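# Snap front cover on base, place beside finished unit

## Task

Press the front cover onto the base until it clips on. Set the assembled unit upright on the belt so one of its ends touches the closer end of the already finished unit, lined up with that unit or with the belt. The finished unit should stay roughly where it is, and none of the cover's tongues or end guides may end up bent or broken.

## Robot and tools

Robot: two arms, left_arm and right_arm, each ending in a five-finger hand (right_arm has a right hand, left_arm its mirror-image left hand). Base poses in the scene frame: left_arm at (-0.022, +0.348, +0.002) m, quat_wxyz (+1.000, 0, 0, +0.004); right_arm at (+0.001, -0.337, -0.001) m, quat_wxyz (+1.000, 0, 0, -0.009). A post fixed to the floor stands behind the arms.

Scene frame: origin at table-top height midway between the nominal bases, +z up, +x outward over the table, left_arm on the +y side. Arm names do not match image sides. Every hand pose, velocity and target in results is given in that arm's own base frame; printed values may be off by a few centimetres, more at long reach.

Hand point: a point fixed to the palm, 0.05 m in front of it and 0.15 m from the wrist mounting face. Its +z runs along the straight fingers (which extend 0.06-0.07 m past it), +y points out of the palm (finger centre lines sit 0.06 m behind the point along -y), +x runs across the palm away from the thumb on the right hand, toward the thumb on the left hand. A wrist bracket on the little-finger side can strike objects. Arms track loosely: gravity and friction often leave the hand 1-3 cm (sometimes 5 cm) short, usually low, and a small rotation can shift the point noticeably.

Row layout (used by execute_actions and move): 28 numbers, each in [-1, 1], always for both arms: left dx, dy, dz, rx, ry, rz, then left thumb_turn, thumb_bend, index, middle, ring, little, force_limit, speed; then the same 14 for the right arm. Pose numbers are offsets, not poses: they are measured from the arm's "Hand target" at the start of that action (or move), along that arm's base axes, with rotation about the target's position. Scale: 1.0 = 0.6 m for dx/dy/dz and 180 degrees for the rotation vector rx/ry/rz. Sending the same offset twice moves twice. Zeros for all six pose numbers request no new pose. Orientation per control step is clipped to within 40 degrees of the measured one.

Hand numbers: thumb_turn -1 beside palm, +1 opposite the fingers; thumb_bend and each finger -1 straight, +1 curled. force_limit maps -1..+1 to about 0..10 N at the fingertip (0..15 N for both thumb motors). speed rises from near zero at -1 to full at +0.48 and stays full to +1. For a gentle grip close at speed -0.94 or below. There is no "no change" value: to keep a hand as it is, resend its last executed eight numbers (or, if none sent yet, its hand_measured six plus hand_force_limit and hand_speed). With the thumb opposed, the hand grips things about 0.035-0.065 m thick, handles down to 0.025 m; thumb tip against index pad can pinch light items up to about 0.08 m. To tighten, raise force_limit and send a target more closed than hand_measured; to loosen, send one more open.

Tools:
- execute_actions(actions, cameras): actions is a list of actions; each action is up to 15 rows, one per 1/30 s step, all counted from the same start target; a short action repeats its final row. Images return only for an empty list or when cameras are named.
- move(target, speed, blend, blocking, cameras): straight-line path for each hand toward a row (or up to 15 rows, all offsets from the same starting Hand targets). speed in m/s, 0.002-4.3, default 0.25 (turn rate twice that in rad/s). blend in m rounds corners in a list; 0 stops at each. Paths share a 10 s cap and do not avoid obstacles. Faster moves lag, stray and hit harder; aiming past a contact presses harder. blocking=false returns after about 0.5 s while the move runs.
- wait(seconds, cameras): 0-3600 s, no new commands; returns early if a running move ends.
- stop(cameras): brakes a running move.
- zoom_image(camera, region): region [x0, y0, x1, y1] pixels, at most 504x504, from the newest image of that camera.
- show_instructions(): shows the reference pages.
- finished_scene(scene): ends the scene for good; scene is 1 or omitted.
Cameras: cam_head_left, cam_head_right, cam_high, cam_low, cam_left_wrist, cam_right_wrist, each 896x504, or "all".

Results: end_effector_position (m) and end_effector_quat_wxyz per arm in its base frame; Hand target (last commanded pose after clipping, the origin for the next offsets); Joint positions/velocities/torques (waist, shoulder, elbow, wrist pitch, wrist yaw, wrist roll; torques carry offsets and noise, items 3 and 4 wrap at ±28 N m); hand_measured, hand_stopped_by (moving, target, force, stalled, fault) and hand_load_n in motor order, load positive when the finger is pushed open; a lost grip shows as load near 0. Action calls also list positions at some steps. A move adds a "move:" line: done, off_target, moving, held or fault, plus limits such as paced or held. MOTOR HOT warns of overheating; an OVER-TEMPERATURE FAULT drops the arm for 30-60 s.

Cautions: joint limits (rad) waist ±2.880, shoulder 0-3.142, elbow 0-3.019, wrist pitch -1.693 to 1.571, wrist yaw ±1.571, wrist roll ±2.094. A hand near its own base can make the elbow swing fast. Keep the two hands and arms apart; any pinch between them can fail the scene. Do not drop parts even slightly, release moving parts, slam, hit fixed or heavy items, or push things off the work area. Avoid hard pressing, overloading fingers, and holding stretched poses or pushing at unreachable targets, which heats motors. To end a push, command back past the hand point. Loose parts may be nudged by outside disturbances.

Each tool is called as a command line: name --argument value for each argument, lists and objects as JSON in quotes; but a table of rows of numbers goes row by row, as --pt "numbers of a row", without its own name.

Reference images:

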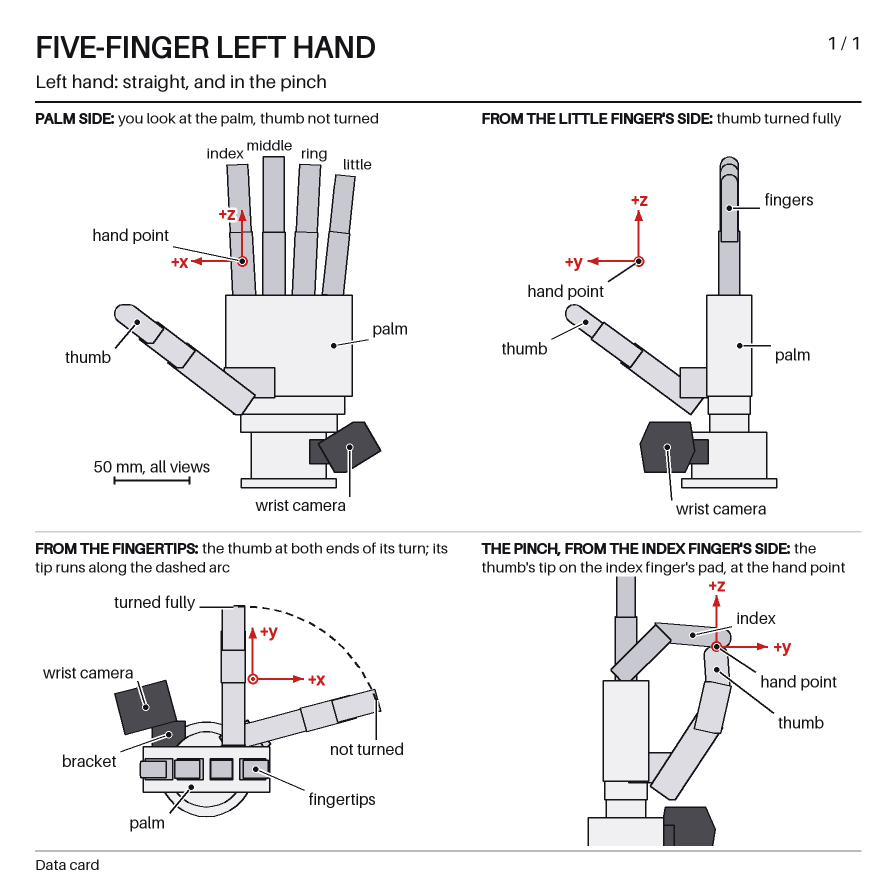

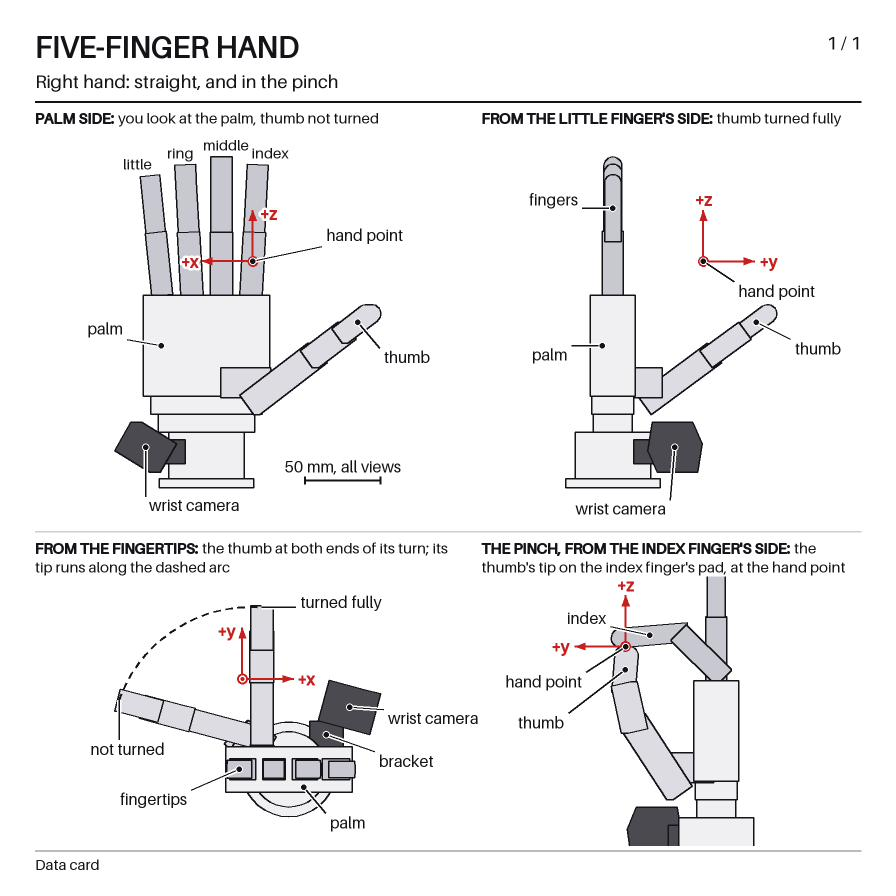

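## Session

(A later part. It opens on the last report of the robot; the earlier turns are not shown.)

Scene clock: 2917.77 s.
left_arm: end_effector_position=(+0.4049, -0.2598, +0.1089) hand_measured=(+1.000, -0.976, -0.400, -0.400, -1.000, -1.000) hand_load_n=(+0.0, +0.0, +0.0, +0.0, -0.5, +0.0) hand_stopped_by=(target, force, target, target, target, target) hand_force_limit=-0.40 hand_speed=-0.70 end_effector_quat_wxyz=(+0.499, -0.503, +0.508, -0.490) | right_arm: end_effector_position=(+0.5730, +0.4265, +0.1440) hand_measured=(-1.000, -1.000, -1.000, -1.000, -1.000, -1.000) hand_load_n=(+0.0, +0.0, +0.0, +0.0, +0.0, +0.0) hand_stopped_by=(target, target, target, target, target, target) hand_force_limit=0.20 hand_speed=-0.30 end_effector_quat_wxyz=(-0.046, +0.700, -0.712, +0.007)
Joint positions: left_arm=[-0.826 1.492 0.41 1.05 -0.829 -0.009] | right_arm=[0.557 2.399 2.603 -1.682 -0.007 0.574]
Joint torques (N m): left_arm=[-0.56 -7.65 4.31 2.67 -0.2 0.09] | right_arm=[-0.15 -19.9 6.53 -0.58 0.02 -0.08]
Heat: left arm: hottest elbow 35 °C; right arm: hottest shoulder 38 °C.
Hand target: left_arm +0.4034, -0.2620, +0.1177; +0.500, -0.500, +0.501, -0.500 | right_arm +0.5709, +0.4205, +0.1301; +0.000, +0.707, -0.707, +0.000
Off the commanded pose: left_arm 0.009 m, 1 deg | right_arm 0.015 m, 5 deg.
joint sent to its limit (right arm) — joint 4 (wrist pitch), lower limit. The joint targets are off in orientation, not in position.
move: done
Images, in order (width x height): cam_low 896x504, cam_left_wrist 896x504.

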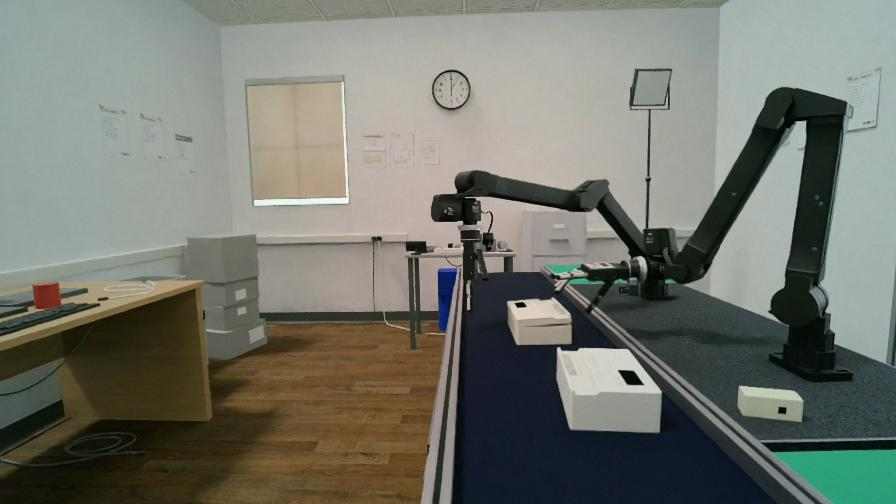

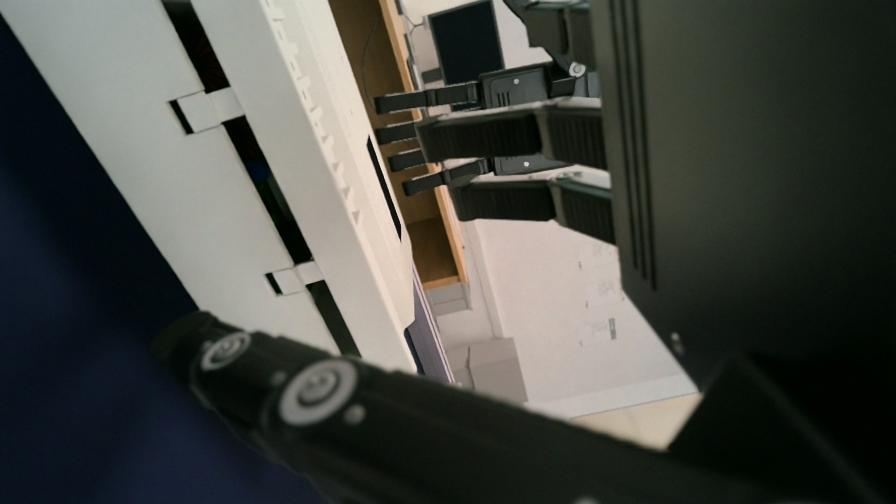

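move --pt "-0.03 0 0.2 0 0 0 1 -0.8 -0.4 -0.4 -1 -1 -0.4 -0.7 0 0 0 0 0 0 -1 -1 -1 -1 -1 -1 0.2 -0.3" --pt "-0.022 -0.037 0.2 0 0.5 0 -1 -1 -1 -1 -1 -1 0.2 -0.3 0 0 0 0 0 0 -1 -1 -1 -1 -1 -1 0.2 -0.3" --pt "-0.022 -0.037 0.1 0 0.5 0 -1 -1 -1 -1 -1 -1 0.2 -0.3 0 0 0 0 0 0 -1 -1 -1 -1 -1 -1 0.2 -0.3" --speed '[0.12,0.3,0.1]' --cameras '["cam_left_wrist","cam_low"]'

Scene clock: 2938.40 s.
left_arm: end_effector_position=(+0.3863, -0.2845, +0.1809) hand_measured=(-1.000, -1.000, -1.000, -1.000, -1.000, -1.000) hand_load_n=(+0.0, +0.0, +0.0, +0.0, +0.0, +0.0) hand_stopped_by=(target, target, target, target, target, target) hand_force_limit=0.20 hand_speed=-0.30 end_effector_quat_wxyz=(+0.000, +0.710, -0.704, -0.003) | right_arm: end_effector_position=(+0.5730, +0.4265, +0.1440) hand_measured=(-1.000, -1.000, -1.000, -1.000, -1.000, -1.000) hand_load_n=(+0.0, +0.0, +0.0, +0.0, +0.0, +0.0) hand_stopped_by=(target, target, target, target, target, target) hand_force_limit=0.20 hand_speed=-0.30 end_effector_quat_wxyz=(-0.046, +0.700, -0.712, +0.007)
Joint positions: left_arm=[-0.516 1.694 1.566 -1.448 -0.003 -0.525] | right_arm=[0.557 2.399 2.603 -1.682 -0.007 0.574]
Joint torques (N m): left_arm=[-0.03 -12.63 7.2 1.05 0.08 0.16] | right_arm=[-0.09 -19.9 6.53 -0.58 0.02 -0.08]
Heat: left arm: hottest elbow 35 °C; right arm: hottest shoulder 38 °C.
Hand target: left_arm +0.3903, -0.2841, +0.1778; +0.000, +0.707, -0.707, +0.000 | right_arm +0.5709, +0.4205, +0.1301; +0.000, +0.707, -0.707, +0.000
Off the commanded pose: left_arm 0.005 m, 1 deg | right_arm 0.015 m, 5 deg.
joint sent to its limit (right arm) — joint 4 (wrist pitch), lower limit. The joint targets are off in orientation, not in position.
move: done; target 2's new numbers were sent with left_arm's hand 0.018 m and 2 deg from that target
Images, in order (width x height): cam_low 896x504, cam_left_wrist 896x504.

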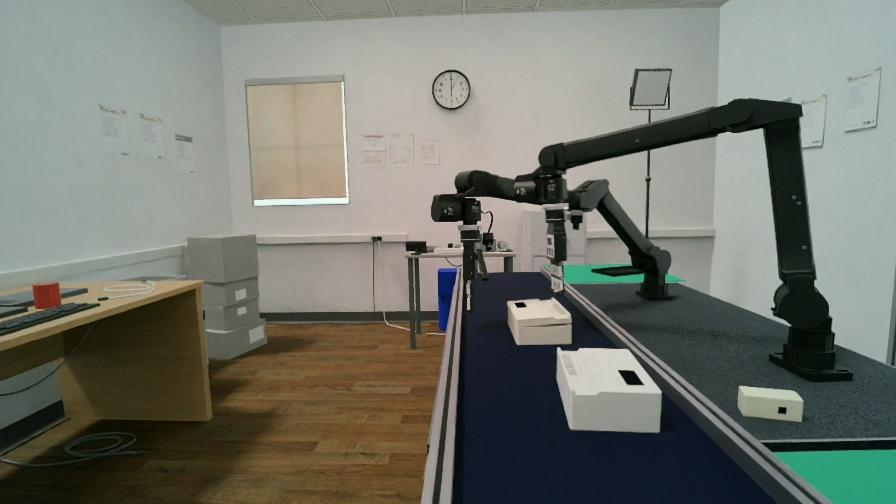

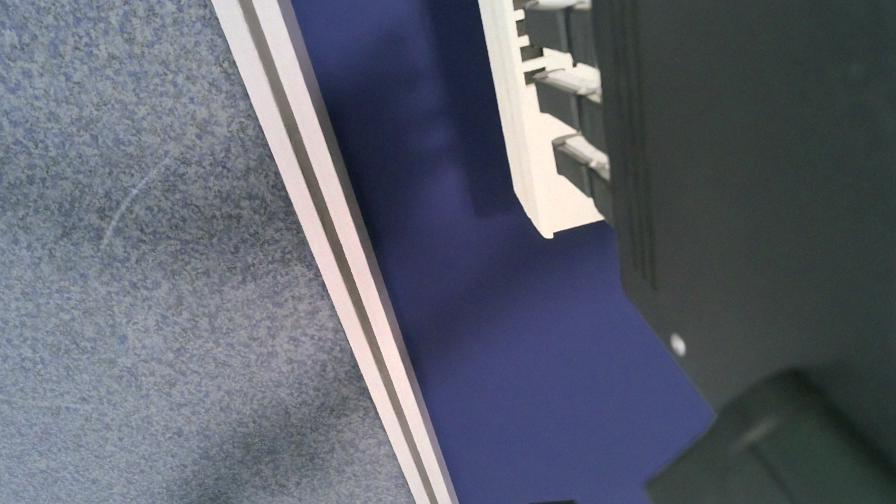

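zoom_image --camera "cam_low" --region '[500, 260, 590, 345]'

zoom_image --camera "cam_left_wrist" --region '[460, 0, 640, 250]'

Scaled by 5.600 from the camera's image (finer frame: 1280x720).

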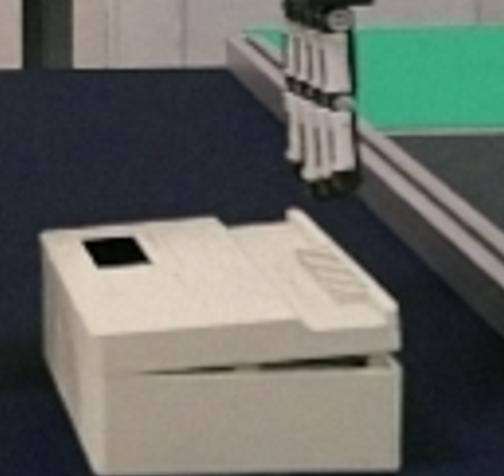

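Scaled by 2.016 from the camera's image (finer frame: 1280x720).

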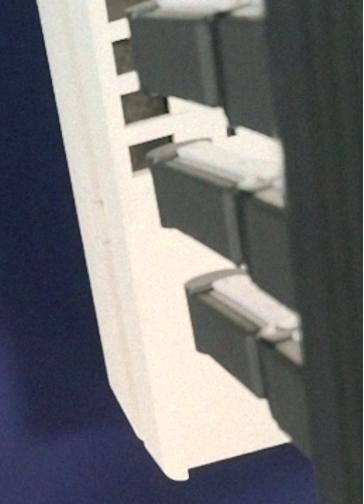

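move --pt "0.004 0 -0.06 0 0 0 -1 -1 -1 -1 -1 -1 0.2 -0.3 0 0 0 0 0 0 -1 -1 -1 -1 -1 -1 0.2 -0.3" --pt "0.004 0 -0.1 0 0 0 -1 -1 -1 -1 -1 -1 0.2 -0.3 0 0 0 0 0 0 -1 -1 -1 -1 -1 -1 0.2 -0.3" --speed '[0.06,0.03]' --cameras '["cam_left_wrist","cam_low"]'

zoom_image --camera "cam_low" --region '[500, 260, 590, 345]'

Scene clock: 2948.67 s.
left_arm: end_effector_position=(+0.3919, -0.2866, +0.1465) hand_measured=(-1.000, -1.000, -1.000, -1.000, -1.000, -1.000) hand_load_n=(+0.0, +0.0, +0.0, -2.0, +0.0, +0.0) hand_stopped_by=(target, target, target, target, target, target) hand_force_limit=0.20 hand_speed=-0.30 end_effector_quat_wxyz=(-0.006, +0.709, -0.705, +0.018) | right_arm: end_effector_position=(+0.5730, +0.4265, +0.1440) hand_measured=(-1.000, -1.000, -1.000, -1.000, -1.000, -1.000) hand_load_n=(+0.0, +0.0, +0.0, +0.0, +0.0, +0.0) hand_stopped_by=(target, target, target, target, target, target) hand_force_limit=0.20 hand_speed=-0.30 end_effector_quat_wxyz=(-0.046, +0.700, -0.712, +0.007)
Joint positions: left_arm=[-0.514 1.694 1.478 -1.317 -0.002 -0.521] | right_arm=[0.557 2.399 2.603 -1.682 -0.007 0.574]
Joint torques (N m): left_arm=[0.32 -10.64 5.46 1.74 0.08 0.12] | right_arm=[-0.15 -19.9 6.52 -0.58 0.02 -0.08]
Heat: left arm: hottest elbow 35 °C; right arm: hottest shoulder 37 °C.
Hand target: left_arm +0.3927, -0.2841, +0.1177; +0.001, +0.707, -0.707, +0.000 | right_arm +0.5709, +0.4205, +0.1301; +0.000, +0.707, -0.707, +0.000
Off the commanded pose: left_arm 0.029 m, 2 deg | right_arm 0.015 m, 5 deg.
joint sent to its limit (right arm) — joint 4 (wrist pitch), lower limit. The joint targets are off in orientation, not in position.
move: off_target (left_arm)
Images, in order (width x height): cam_low 896x504, cam_left_wrist 896x504.

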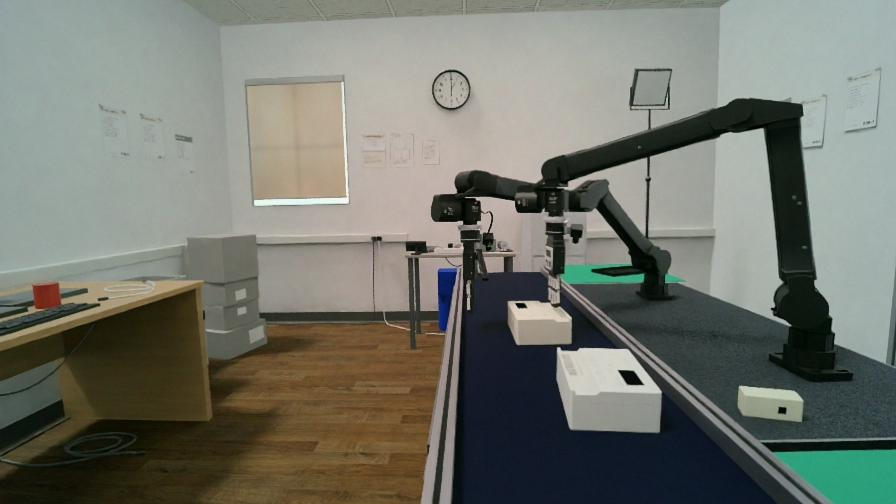

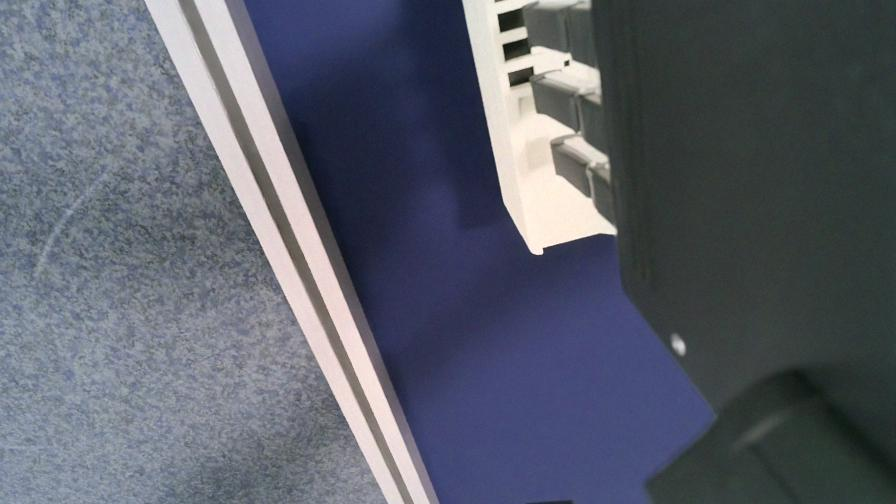

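Scaled by 5.600 from the camera's image (finer frame: 1280x720).

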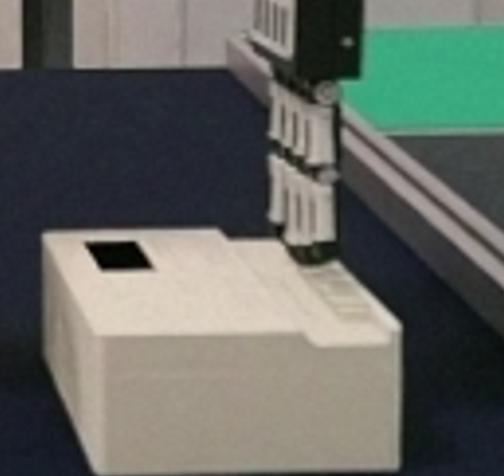

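zoom_image --camera "cam_low" --region '[505, 310, 580, 350]'

Scaled by 6.720 from the camera's image (finer frame: 1280x720).

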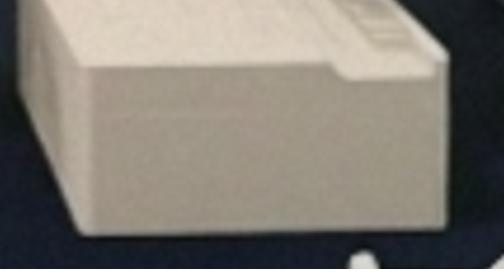

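move --pt "0 0 0.09 0 0 0 -1 -1 -1 -1 -1 -1 0.2 -0.3 0 0 0 0 0 0 -1 -1 -1 -1 -1 -1 0.2 -0.3" --pt "-0.15 0 0.11 0 0 0 -1 -1 -1 -1 -1 -1 0.2 -0.3 0 0 0 0 0 0 -1 -1 -1 -1 -1 -1 0.2 -0.3" --speed '[0.05,0.15]' --cameras '["cam_left_wrist","cam_low","cam_right_wrist"]'

zoom_image --camera "cam_low" --region '[505, 300, 580, 350]'

zoom_image --camera "cam_right_wrist" --region '[460, 0, 640, 380]'

Scene clock: 2955.50 s.
left_arm: end_effector_position=(+0.3035, -0.2833, +0.1823) hand_measured=(-1.000, -1.000, -1.000, -1.000, -1.000, -1.000) hand_load_n=(+0.0, +0.0, +0.0, +0.0, +0.0, +0.0) hand_stopped_by=(target, target, target, target, target, target) hand_force_limit=0.20 hand_speed=-0.30 end_effector_quat_wxyz=(+0.001, +0.702, -0.712, -0.001) | right_arm: end_effector_position=(+0.5730, +0.4265, +0.1440) hand_measured=(-1.000, -1.000, -1.000, -1.000, -1.000, -1.000) hand_load_n=(+0.0, +0.0, +0.5, +0.0, -0.5, +0.0) hand_stopped_by=(target, target, target, target, target, target) hand_force_limit=0.20 hand_speed=-0.30 end_effector_quat_wxyz=(-0.046, +0.700, -0.712, +0.007)
Joint positions: left_arm=[-0.606 1.512 1.348 -1.409 0.001 -0.592] | right_arm=[0.557 2.399 2.603 -1.682 -0.007 0.574]
Joint torques (N m): left_arm=[-0.5 -11.22 7.05 0.51 -0.04 -0.15] | right_arm=[-0.15 -19.9 6.52 -0.58 0.02 -0.08]
Heat: left arm: hottest elbow 35 °C; right arm: hottest shoulder 37 °C.
Hand target: left_arm +0.3026, -0.2840, +0.1837; +0.001, +0.707, -0.707, +0.000 | right_arm +0.5709, +0.4205, +0.1301; +0.000, +0.707, -0.707, +0.000
Off the commanded pose: left_arm 0.002 m, 1 deg | right_arm 0.015 m, 5 deg.
joint sent to its limit (right arm) — joint 4 (wrist pitch), lower limit. The joint targets are off in orientation, not in position.
move: done
Images, in order (width x height): cam_low 896x504, cam_left_wrist 896x504, cam_right_wrist 896x504.

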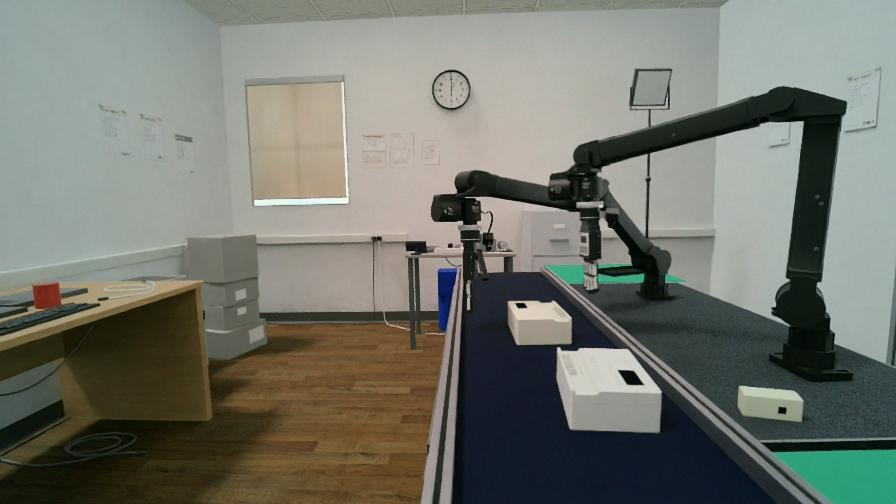

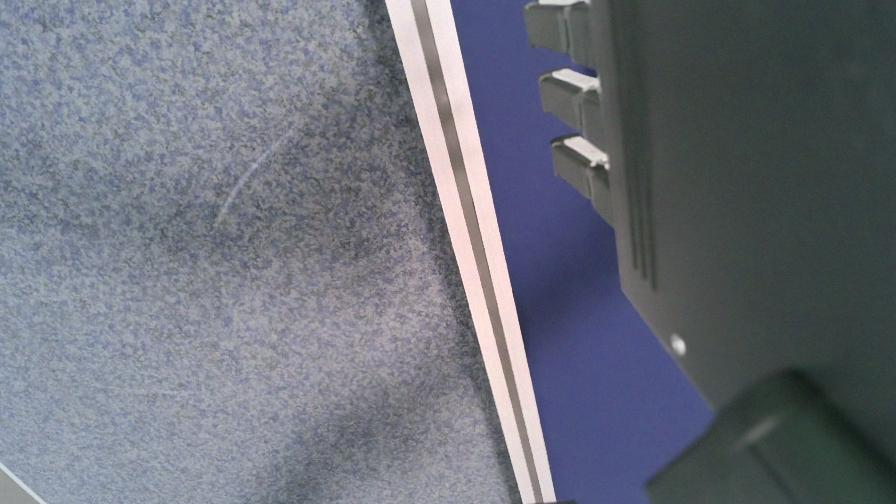

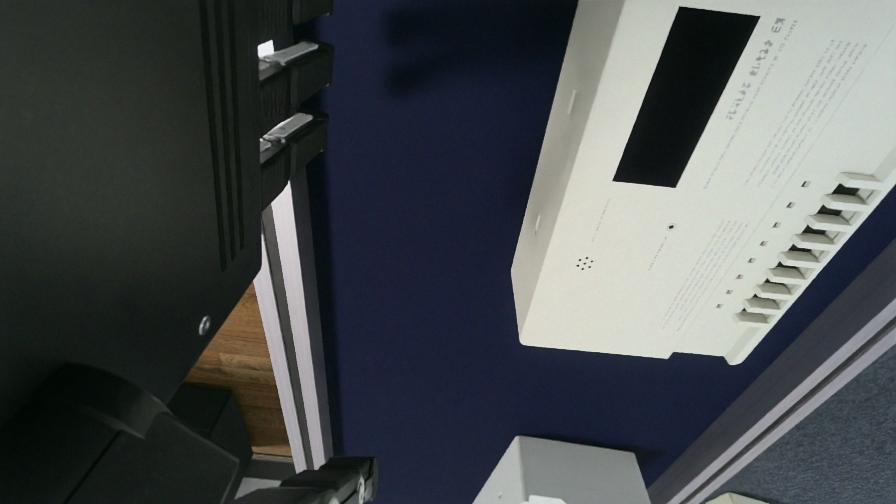

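Scaled by 6.720 from the camera's image (finer frame: 1280x720).

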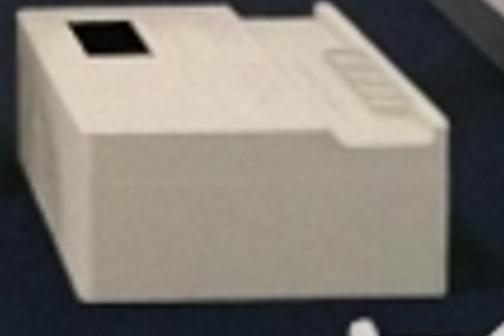

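Scaled by 1.326 from the camera's image (finer frame: 1280x720).

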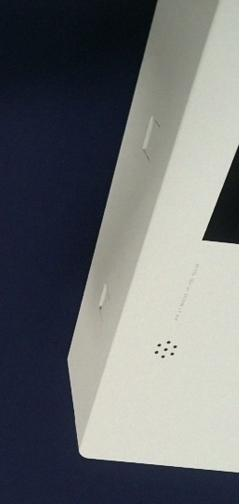

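move --pt "0.0 0.038 0.05 0 -0.5 0 0 -1 -1 -1 -1 -1 0.2 -0.3 0 0 0 0 0 0 -1 -1 -1 -1 -1 -1 0.2 -0.3" --pt "0.034 0.038 -0.14 0 -0.5 0 0 -1 -1 -1 -1 -1 0.2 -0.3 0 0 0 0 0 0 -1 -1 -1 -1 -1 -1 0.2 -0.3" --speed '[0.3,0.12]' --cameras '["cam_left_wrist"]'

Scene clock: 2963.37 s.
left_arm: end_effector_position=(+0.3216, -0.2641, +0.1004) hand_measured=(+0.000, -1.000, -1.000, -1.000, -1.000, -1.000) hand_load_n=(+0.0, +0.0, +0.0, +0.0, +0.0, +0.0) hand_stopped_by=(target, target, target, target, target, target) hand_force_limit=0.20 hand_speed=-0.30 end_effector_quat_wxyz=(+0.496, -0.502, +0.501, -0.502) | right_arm: end_effector_position=(+0.5730, +0.4265, +0.1440) hand_measured=(-1.000, -1.000, -1.000, -1.000, -1.000, -1.000) hand_load_n=(+0.0, +0.0, +0.0, +0.0, +0.0, +0.0) hand_stopped_by=(target, target, target, target, target, target) hand_force_limit=0.20 hand_speed=-0.30 end_effector_quat_wxyz=(-0.046, +0.700, -0.712, +0.007)
Joint positions: left_arm=[-1.065 1.448 0.274 1.162 -1.06 -0.017] | right_arm=[0.557 2.399 2.603 -1.682 -0.007 0.574]
Joint torques (N m): left_arm=[0.09 -4.66 3.73 2.66 -0.02 0.16] | right_arm=[-0.15 -19.9 6.53 -0.57 0.02 -0.07]
Heat: left arm: hottest elbow 35 °C; right arm: hottest shoulder 37 °C.
Hand target: left_arm +0.3231, -0.2613, +0.0998; +0.500, -0.500, +0.500, -0.500 | right_arm +0.5709, +0.4205, +0.1301; +0.000, +0.707, -0.707, +0.000
Off the commanded pose: left_arm 0.003 m, 1 deg | right_arm 0.015 m, 5 deg.
joint sent to its limit (right arm) — joint 4 (wrist pitch), lower limit. The joint targets are off in orientation, not in position.
move: done

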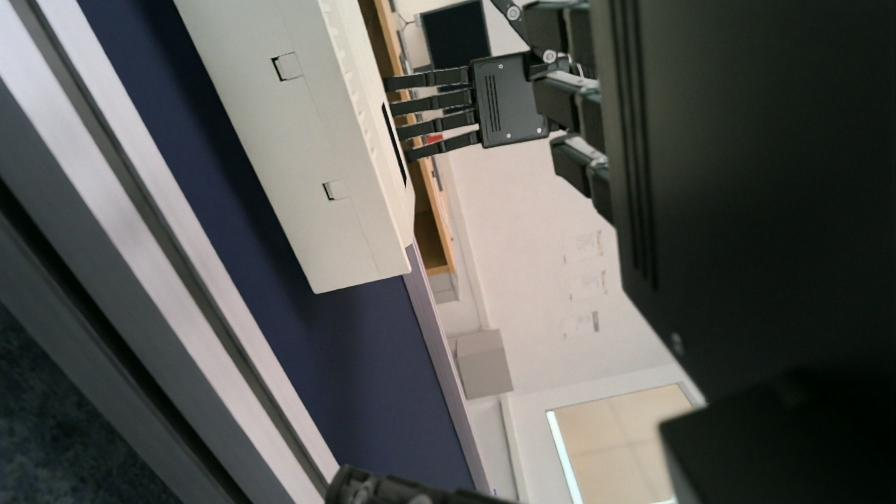

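zoom_image --camera "cam_left_wrist" --region '[220, 20, 400, 300]'

zoom_image --camera "cam_left_wrist" --region '[260, 40, 320, 100]'

zoom_image --camera "cam_left_wrist" --region '[310, 165, 370, 225]'

Scaled by 1.800 from the camera's image (finer frame: 1280x720).

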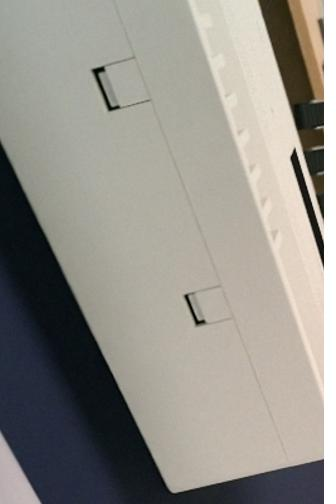

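Scaled by 8.400 from the camera's image (finer frame: 1280x720).

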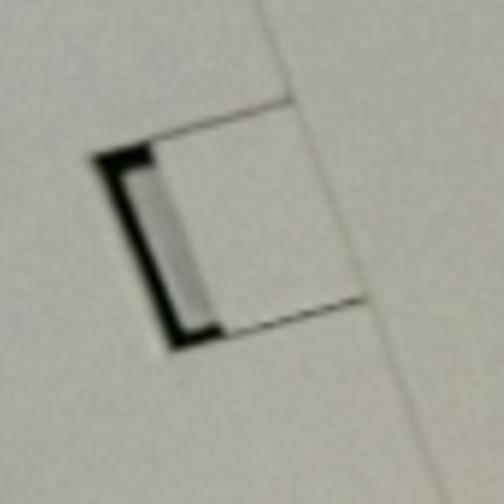

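Scaled by 8.400 from the camera's image (finer frame: 1280x720).

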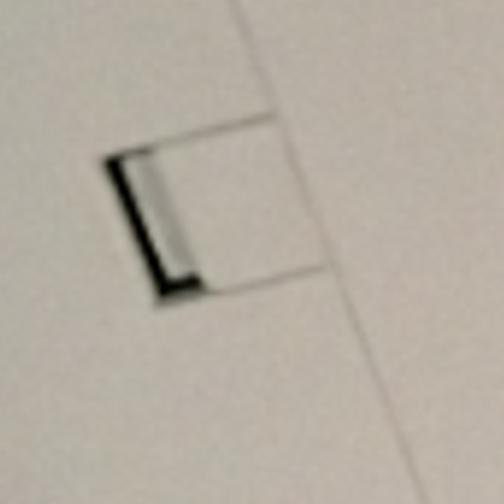

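wait --seconds 0.1 --cameras '["cam_right_wrist","cam_high","cam_head_left"]'

zoom_image --camera "cam_right_wrist" --region '[545, 75, 605, 135]'

zoom_image --camera "cam_right_wrist" --region '[505, 190, 565, 350]'

zoom_image --camera "cam_high" --region '[340, 220, 540, 504]'

Scene clock: 2968.30 s.
left_arm: end_effector_position=(+0.3216, -0.2641, +0.1004) hand_measured=(+0.000, -1.000, -1.000, -1.000, -1.000, -1.000) hand_load_n=(+0.0, +0.0, +0.0, +0.0, +0.0, +0.0) hand_stopped_by=(target, target, target, target, target, target) hand_force_limit=0.20 hand_speed=-0.30 end_effector_quat_wxyz=(+0.496, -0.502, +0.501, -0.502) | right_arm: end_effector_position=(+0.5730, +0.4265, +0.1440) hand_measured=(-1.000, -1.000, -1.000, -1.000, -1.000, -1.000) hand_load_n=(+0.0, +0.0, +0.0, +0.0, +0.0, +0.0) hand_stopped_by=(target, target, target, target, target, target) hand_force_limit=0.20 hand_speed=-0.30 end_effector_quat_wxyz=(-0.046, +0.700, -0.712, +0.007)
Joint positions: left_arm=[-1.065 1.448 0.274 1.162 -1.06 -0.017] | right_arm=[0.557 2.399 2.603 -1.682 -0.007 0.574]
Joint torques (N m): left_arm=[0.38 -4.48 3.66 2.7 -0.02 0.14] | right_arm=[-0.15 -19.84 6.53 -0.58 0.02 -0.08]
Heat: left arm: hottest elbow 35 °C; right arm: hottest shoulder 37 °C.
Hand target: left_arm +0.3231, -0.2613, +0.0998; +0.500, -0.500, +0.500, -0.500 | right_arm +0.5709, +0.4205, +0.1301; +0.000, +0.707, -0.707, +0.000
Off the commanded pose: left_arm 0.003 m, 1 deg | right_arm 0.015 m, 5 deg.
wait: 0.10 s; at rest from the start
Images, in order (width x height): cam_head_left 896x504, cam_high 896x504, cam_right_wrist 896x504.

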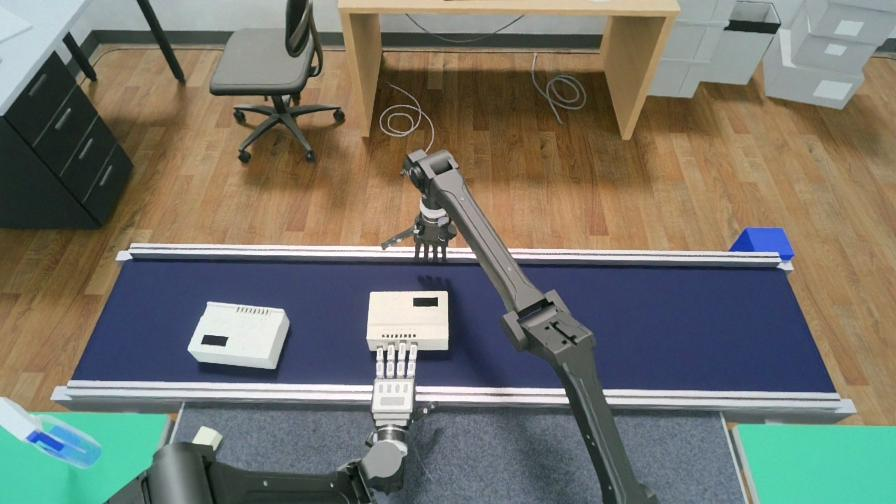

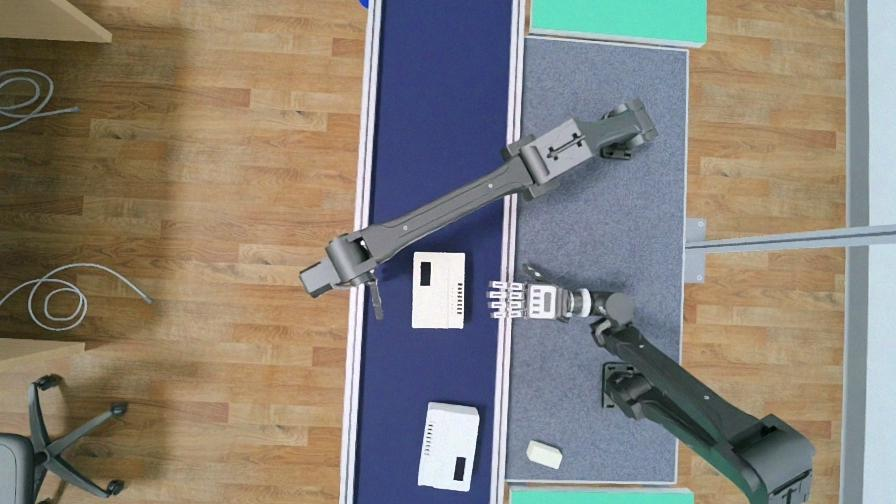

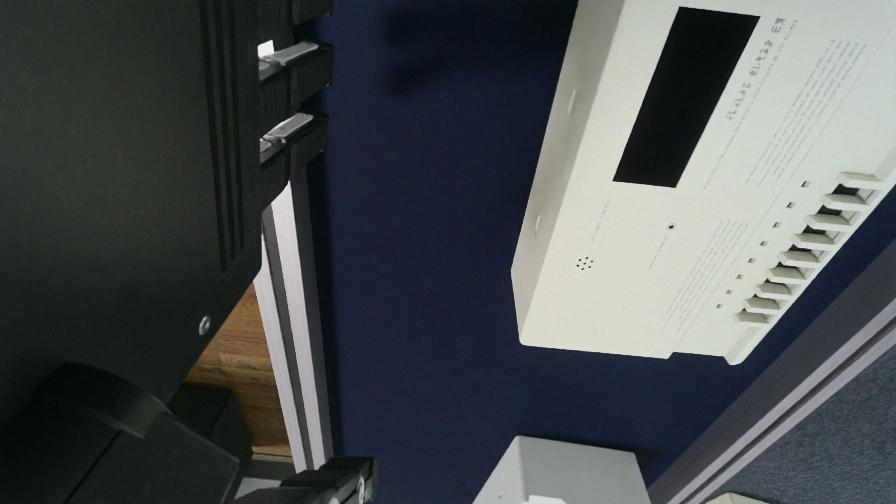

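Scaled by 8.400 from the camera's image (finer frame: 1280x720).

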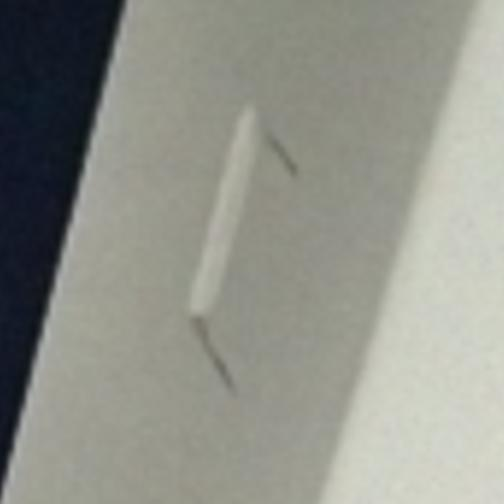

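Scaled by 3.150 from the camera's image (finer frame: 1280x720).

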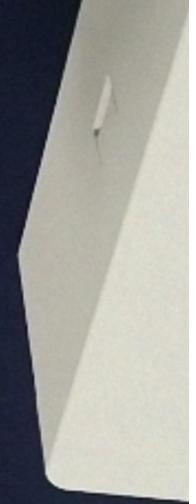

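Scaled by 1.775 from the camera's image (finer frame: 1280x720).

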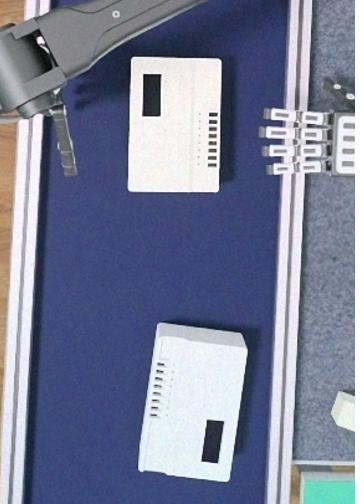

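zoom_image --camera "cam_high" --region '[400, 240, 500, 340]'

zoom_image --camera "cam_high" --region '[400, 390, 500, 500]'

Scaled by 5.040 from the camera's image (finer frame: 1280x720).

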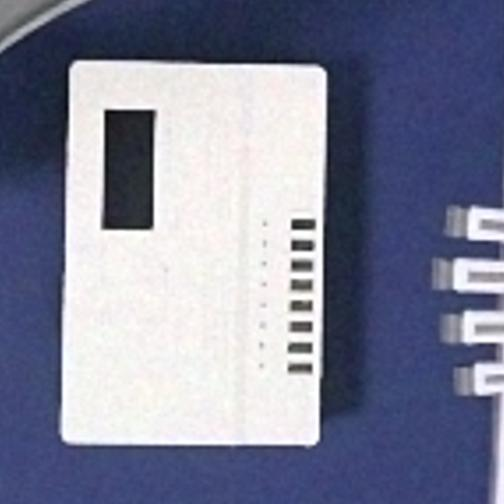

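Scaled by 4.582 from the camera's image (finer frame: 1280x720).

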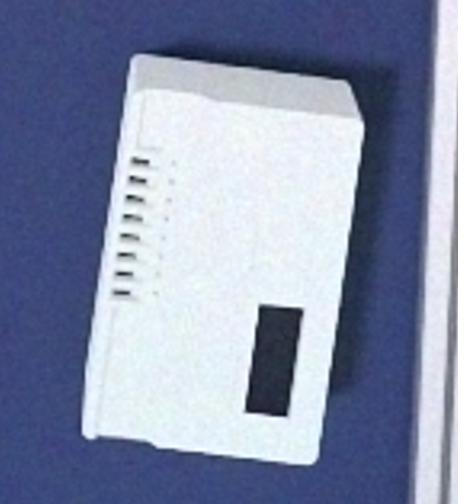

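move --pt "0 0 0.0 0 0 0 0 -1 -1 -1 -1 -1 0.2 -0.3 0 0 0.25 0 0 0 -1 -1 -1 -1 -1 -1 0.2 -0.3" --pt "0 0 0 0 0 0 0 -1 -1 -1 -1 -1 0.2 -0.3 -0.3 -0.78 0.25 0 0 0 -1 -1 -1 -1 -1 -1 0.2 -0.3" --speed '[0.15,0.25]' --blend '[0.03,0]' --cameras '["cam_head_left","cam_high"]'

Scene clock: 3003.10 s.
left_arm: end_effector_position=(+0.3216, -0.2641, +0.1004) hand_measured=(+0.000, -1.000, -1.000, -1.000, -1.000, -1.000) hand_load_n=(+0.0, +0.0, +0.0, +0.0, +0.0, +0.0) hand_stopped_by=(target, target, target, target, target, target) hand_force_limit=0.20 hand_speed=-0.30 end_effector_quat_wxyz=(+0.496, -0.502, +0.501, -0.502) | right_arm: end_effector_position=(+0.3905, -0.0487, +0.2828) hand_measured=(-1.000, -1.000, -1.000, -1.000, -1.000, -1.000) hand_load_n=(+0.0, +0.0, +0.0, +0.0, +0.0, +0.0) hand_stopped_by=(target, target, target, target, target, target) hand_force_limit=0.20 hand_speed=-0.30 end_effector_quat_wxyz=(+0.004, +0.701, -0.713, -0.002)
Joint positions: left_arm=[-1.065 1.448 0.274 1.162 -1.06 -0.017] | right_arm=[-0.175 1.543 1.647 -1.682 0.003 -0.157]
Joint torques (N m): left_arm=[0.26 -4.84 3.71 2.62 0 0.13] | right_arm=[0.56 -11.58 6.3 0.28 -0.17 -0.09]
Heat: left arm: hottest elbow 33 °C; right arm: hottest shoulder 38 °C.
Hand target: left_arm +0.3231, -0.2613, +0.0998; +0.500, -0.500, +0.500, -0.500 | right_arm +0.3909, -0.0475, +0.2802; +0.000, +0.707, -0.707, +0.000
Off the commanded pose: left_arm 0.003 m, 1 deg | right_arm 0.003 m, 1 deg.
move: done

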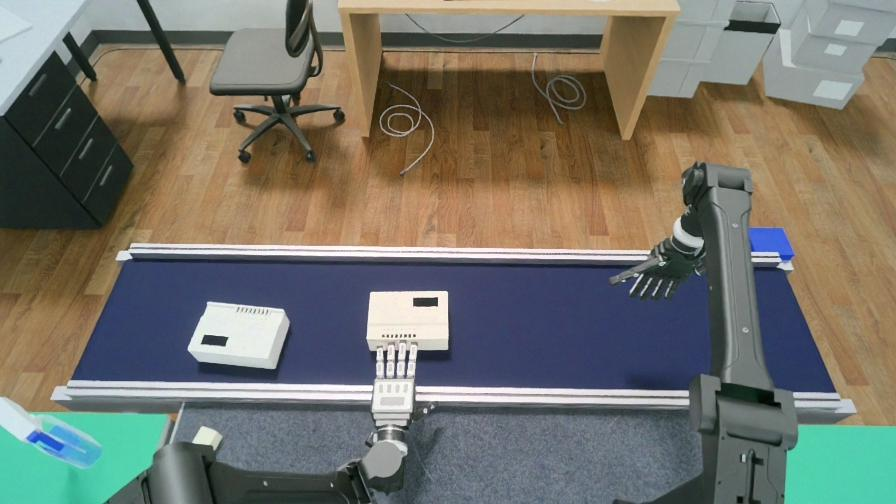

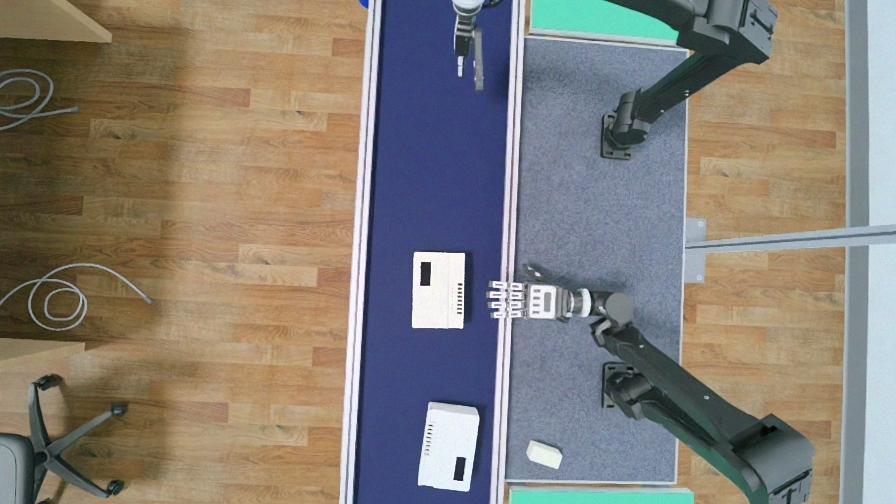

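move --pt "0 0 0.28 0 0.5 0 -1 -1 -1 -1 -1 -1 0.2 -0.3 0 0 0 0 0 0 -1 -1 -1 -1 -1 -1 0.2 -0.3" --pt "0.2615 -0.1395 0.25 0.3849 0.3849 -0.3849 -1 -1 -1 -1 -1 -1 0.2 -0.3 0 0 0 0 0 0 -1 -1 -1 -1 -1 -1 0.2 -0.3" --speed '[0.25,0.25]' --cameras '["cam_head_left","cam_high","cam_low"]'

Scene clock: 3014.80 s.
left_arm: end_effector_position=(+0.4752, -0.3372, +0.2387) hand_measured=(-1.000, -1.000, -1.000, -1.000, -1.000, -1.000) hand_load_n=(+0.0, +0.0, +0.0, +0.0, +0.0, +0.0) hand_stopped_by=(target, target, target, target, target, target) hand_force_limit=0.20 hand_speed=-0.30 end_effector_quat_wxyz=(+0.028, -0.010, +0.999, -0.021) | right_arm: end_effector_position=(+0.3904, -0.0487, +0.2828) hand_measured=(-1.000, -1.000, -1.000, -1.000, -1.000, -1.000) hand_load_n=(+0.0, +0.0, +0.0, +0.0, +0.0, +0.0) hand_stopped_by=(target, target, target, target, target, target) hand_force_limit=0.20 hand_speed=-0.30 end_effector_quat_wxyz=(+0.004, +0.701, -0.713, -0.002)
Joint positions: left_arm=[-0.664 2.027 2.212 -1.686 -0.003 0.888] | right_arm=[-0.175 1.543 1.647 -1.682 0.003 -0.158]
Joint velocities: left_arm=[within noise] | right_arm=[0.005 0.005 -0.007 0.002 -0.154 0.037]
Joint torques (N m): left_arm=[-1.32 -17.67 10.67 0.2 -0.14 0.15] | right_arm=[0.62 -11.52 6.3 0.28 -0.17 -0.08]
Heat: left arm: hottest elbow 34 °C; right arm: hottest shoulder 37 °C.
Hand target: left_arm +0.4800, -0.3450, +0.2498; +0.000, +0.000, +1.000, +0.000 | right_arm +0.3909, -0.0475, +0.2802; +0.000, +0.707, -0.707, +0.001
Off the commanded pose: left_arm 0.014 m, 4 deg | right_arm 0.003 m, 1 deg.
joint sent to its limit (left arm) — joint 4 (wrist pitch), lower limit. The joint targets are off in orientation, not in position.
move: off_target (left_arm)

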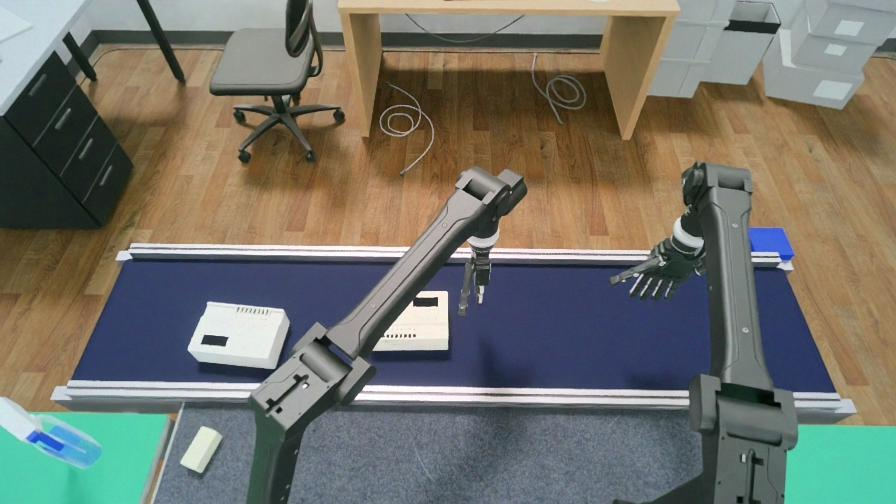

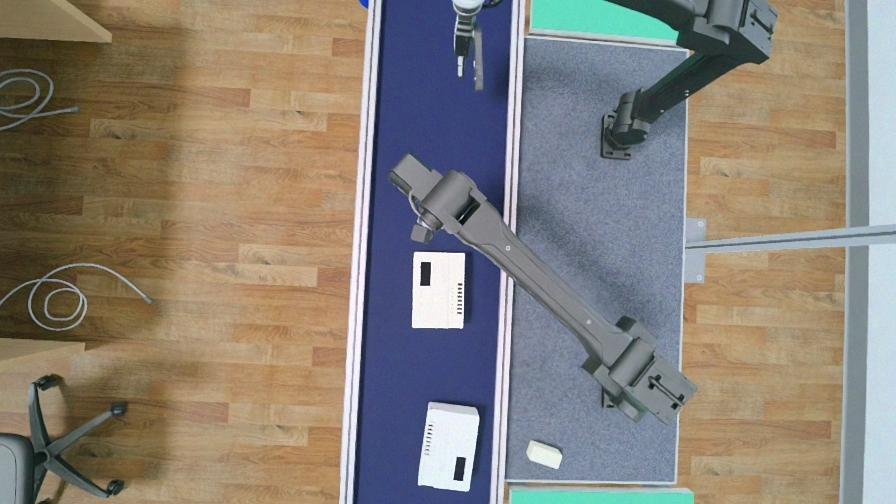

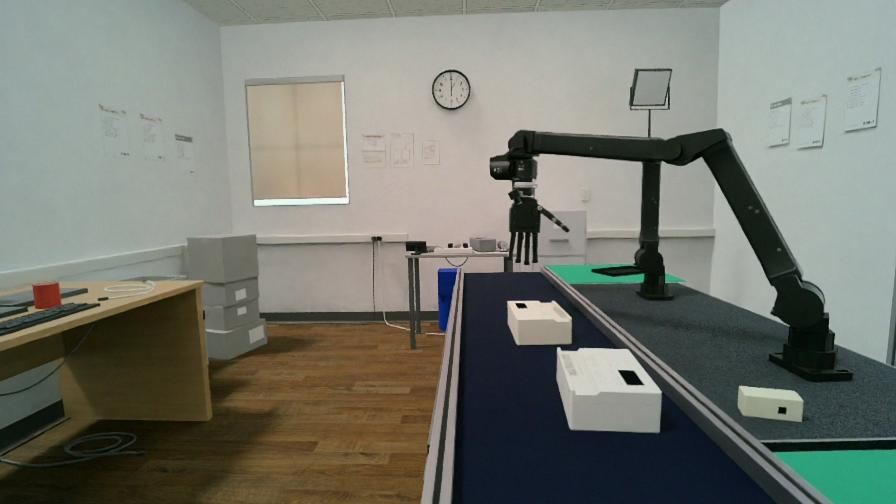

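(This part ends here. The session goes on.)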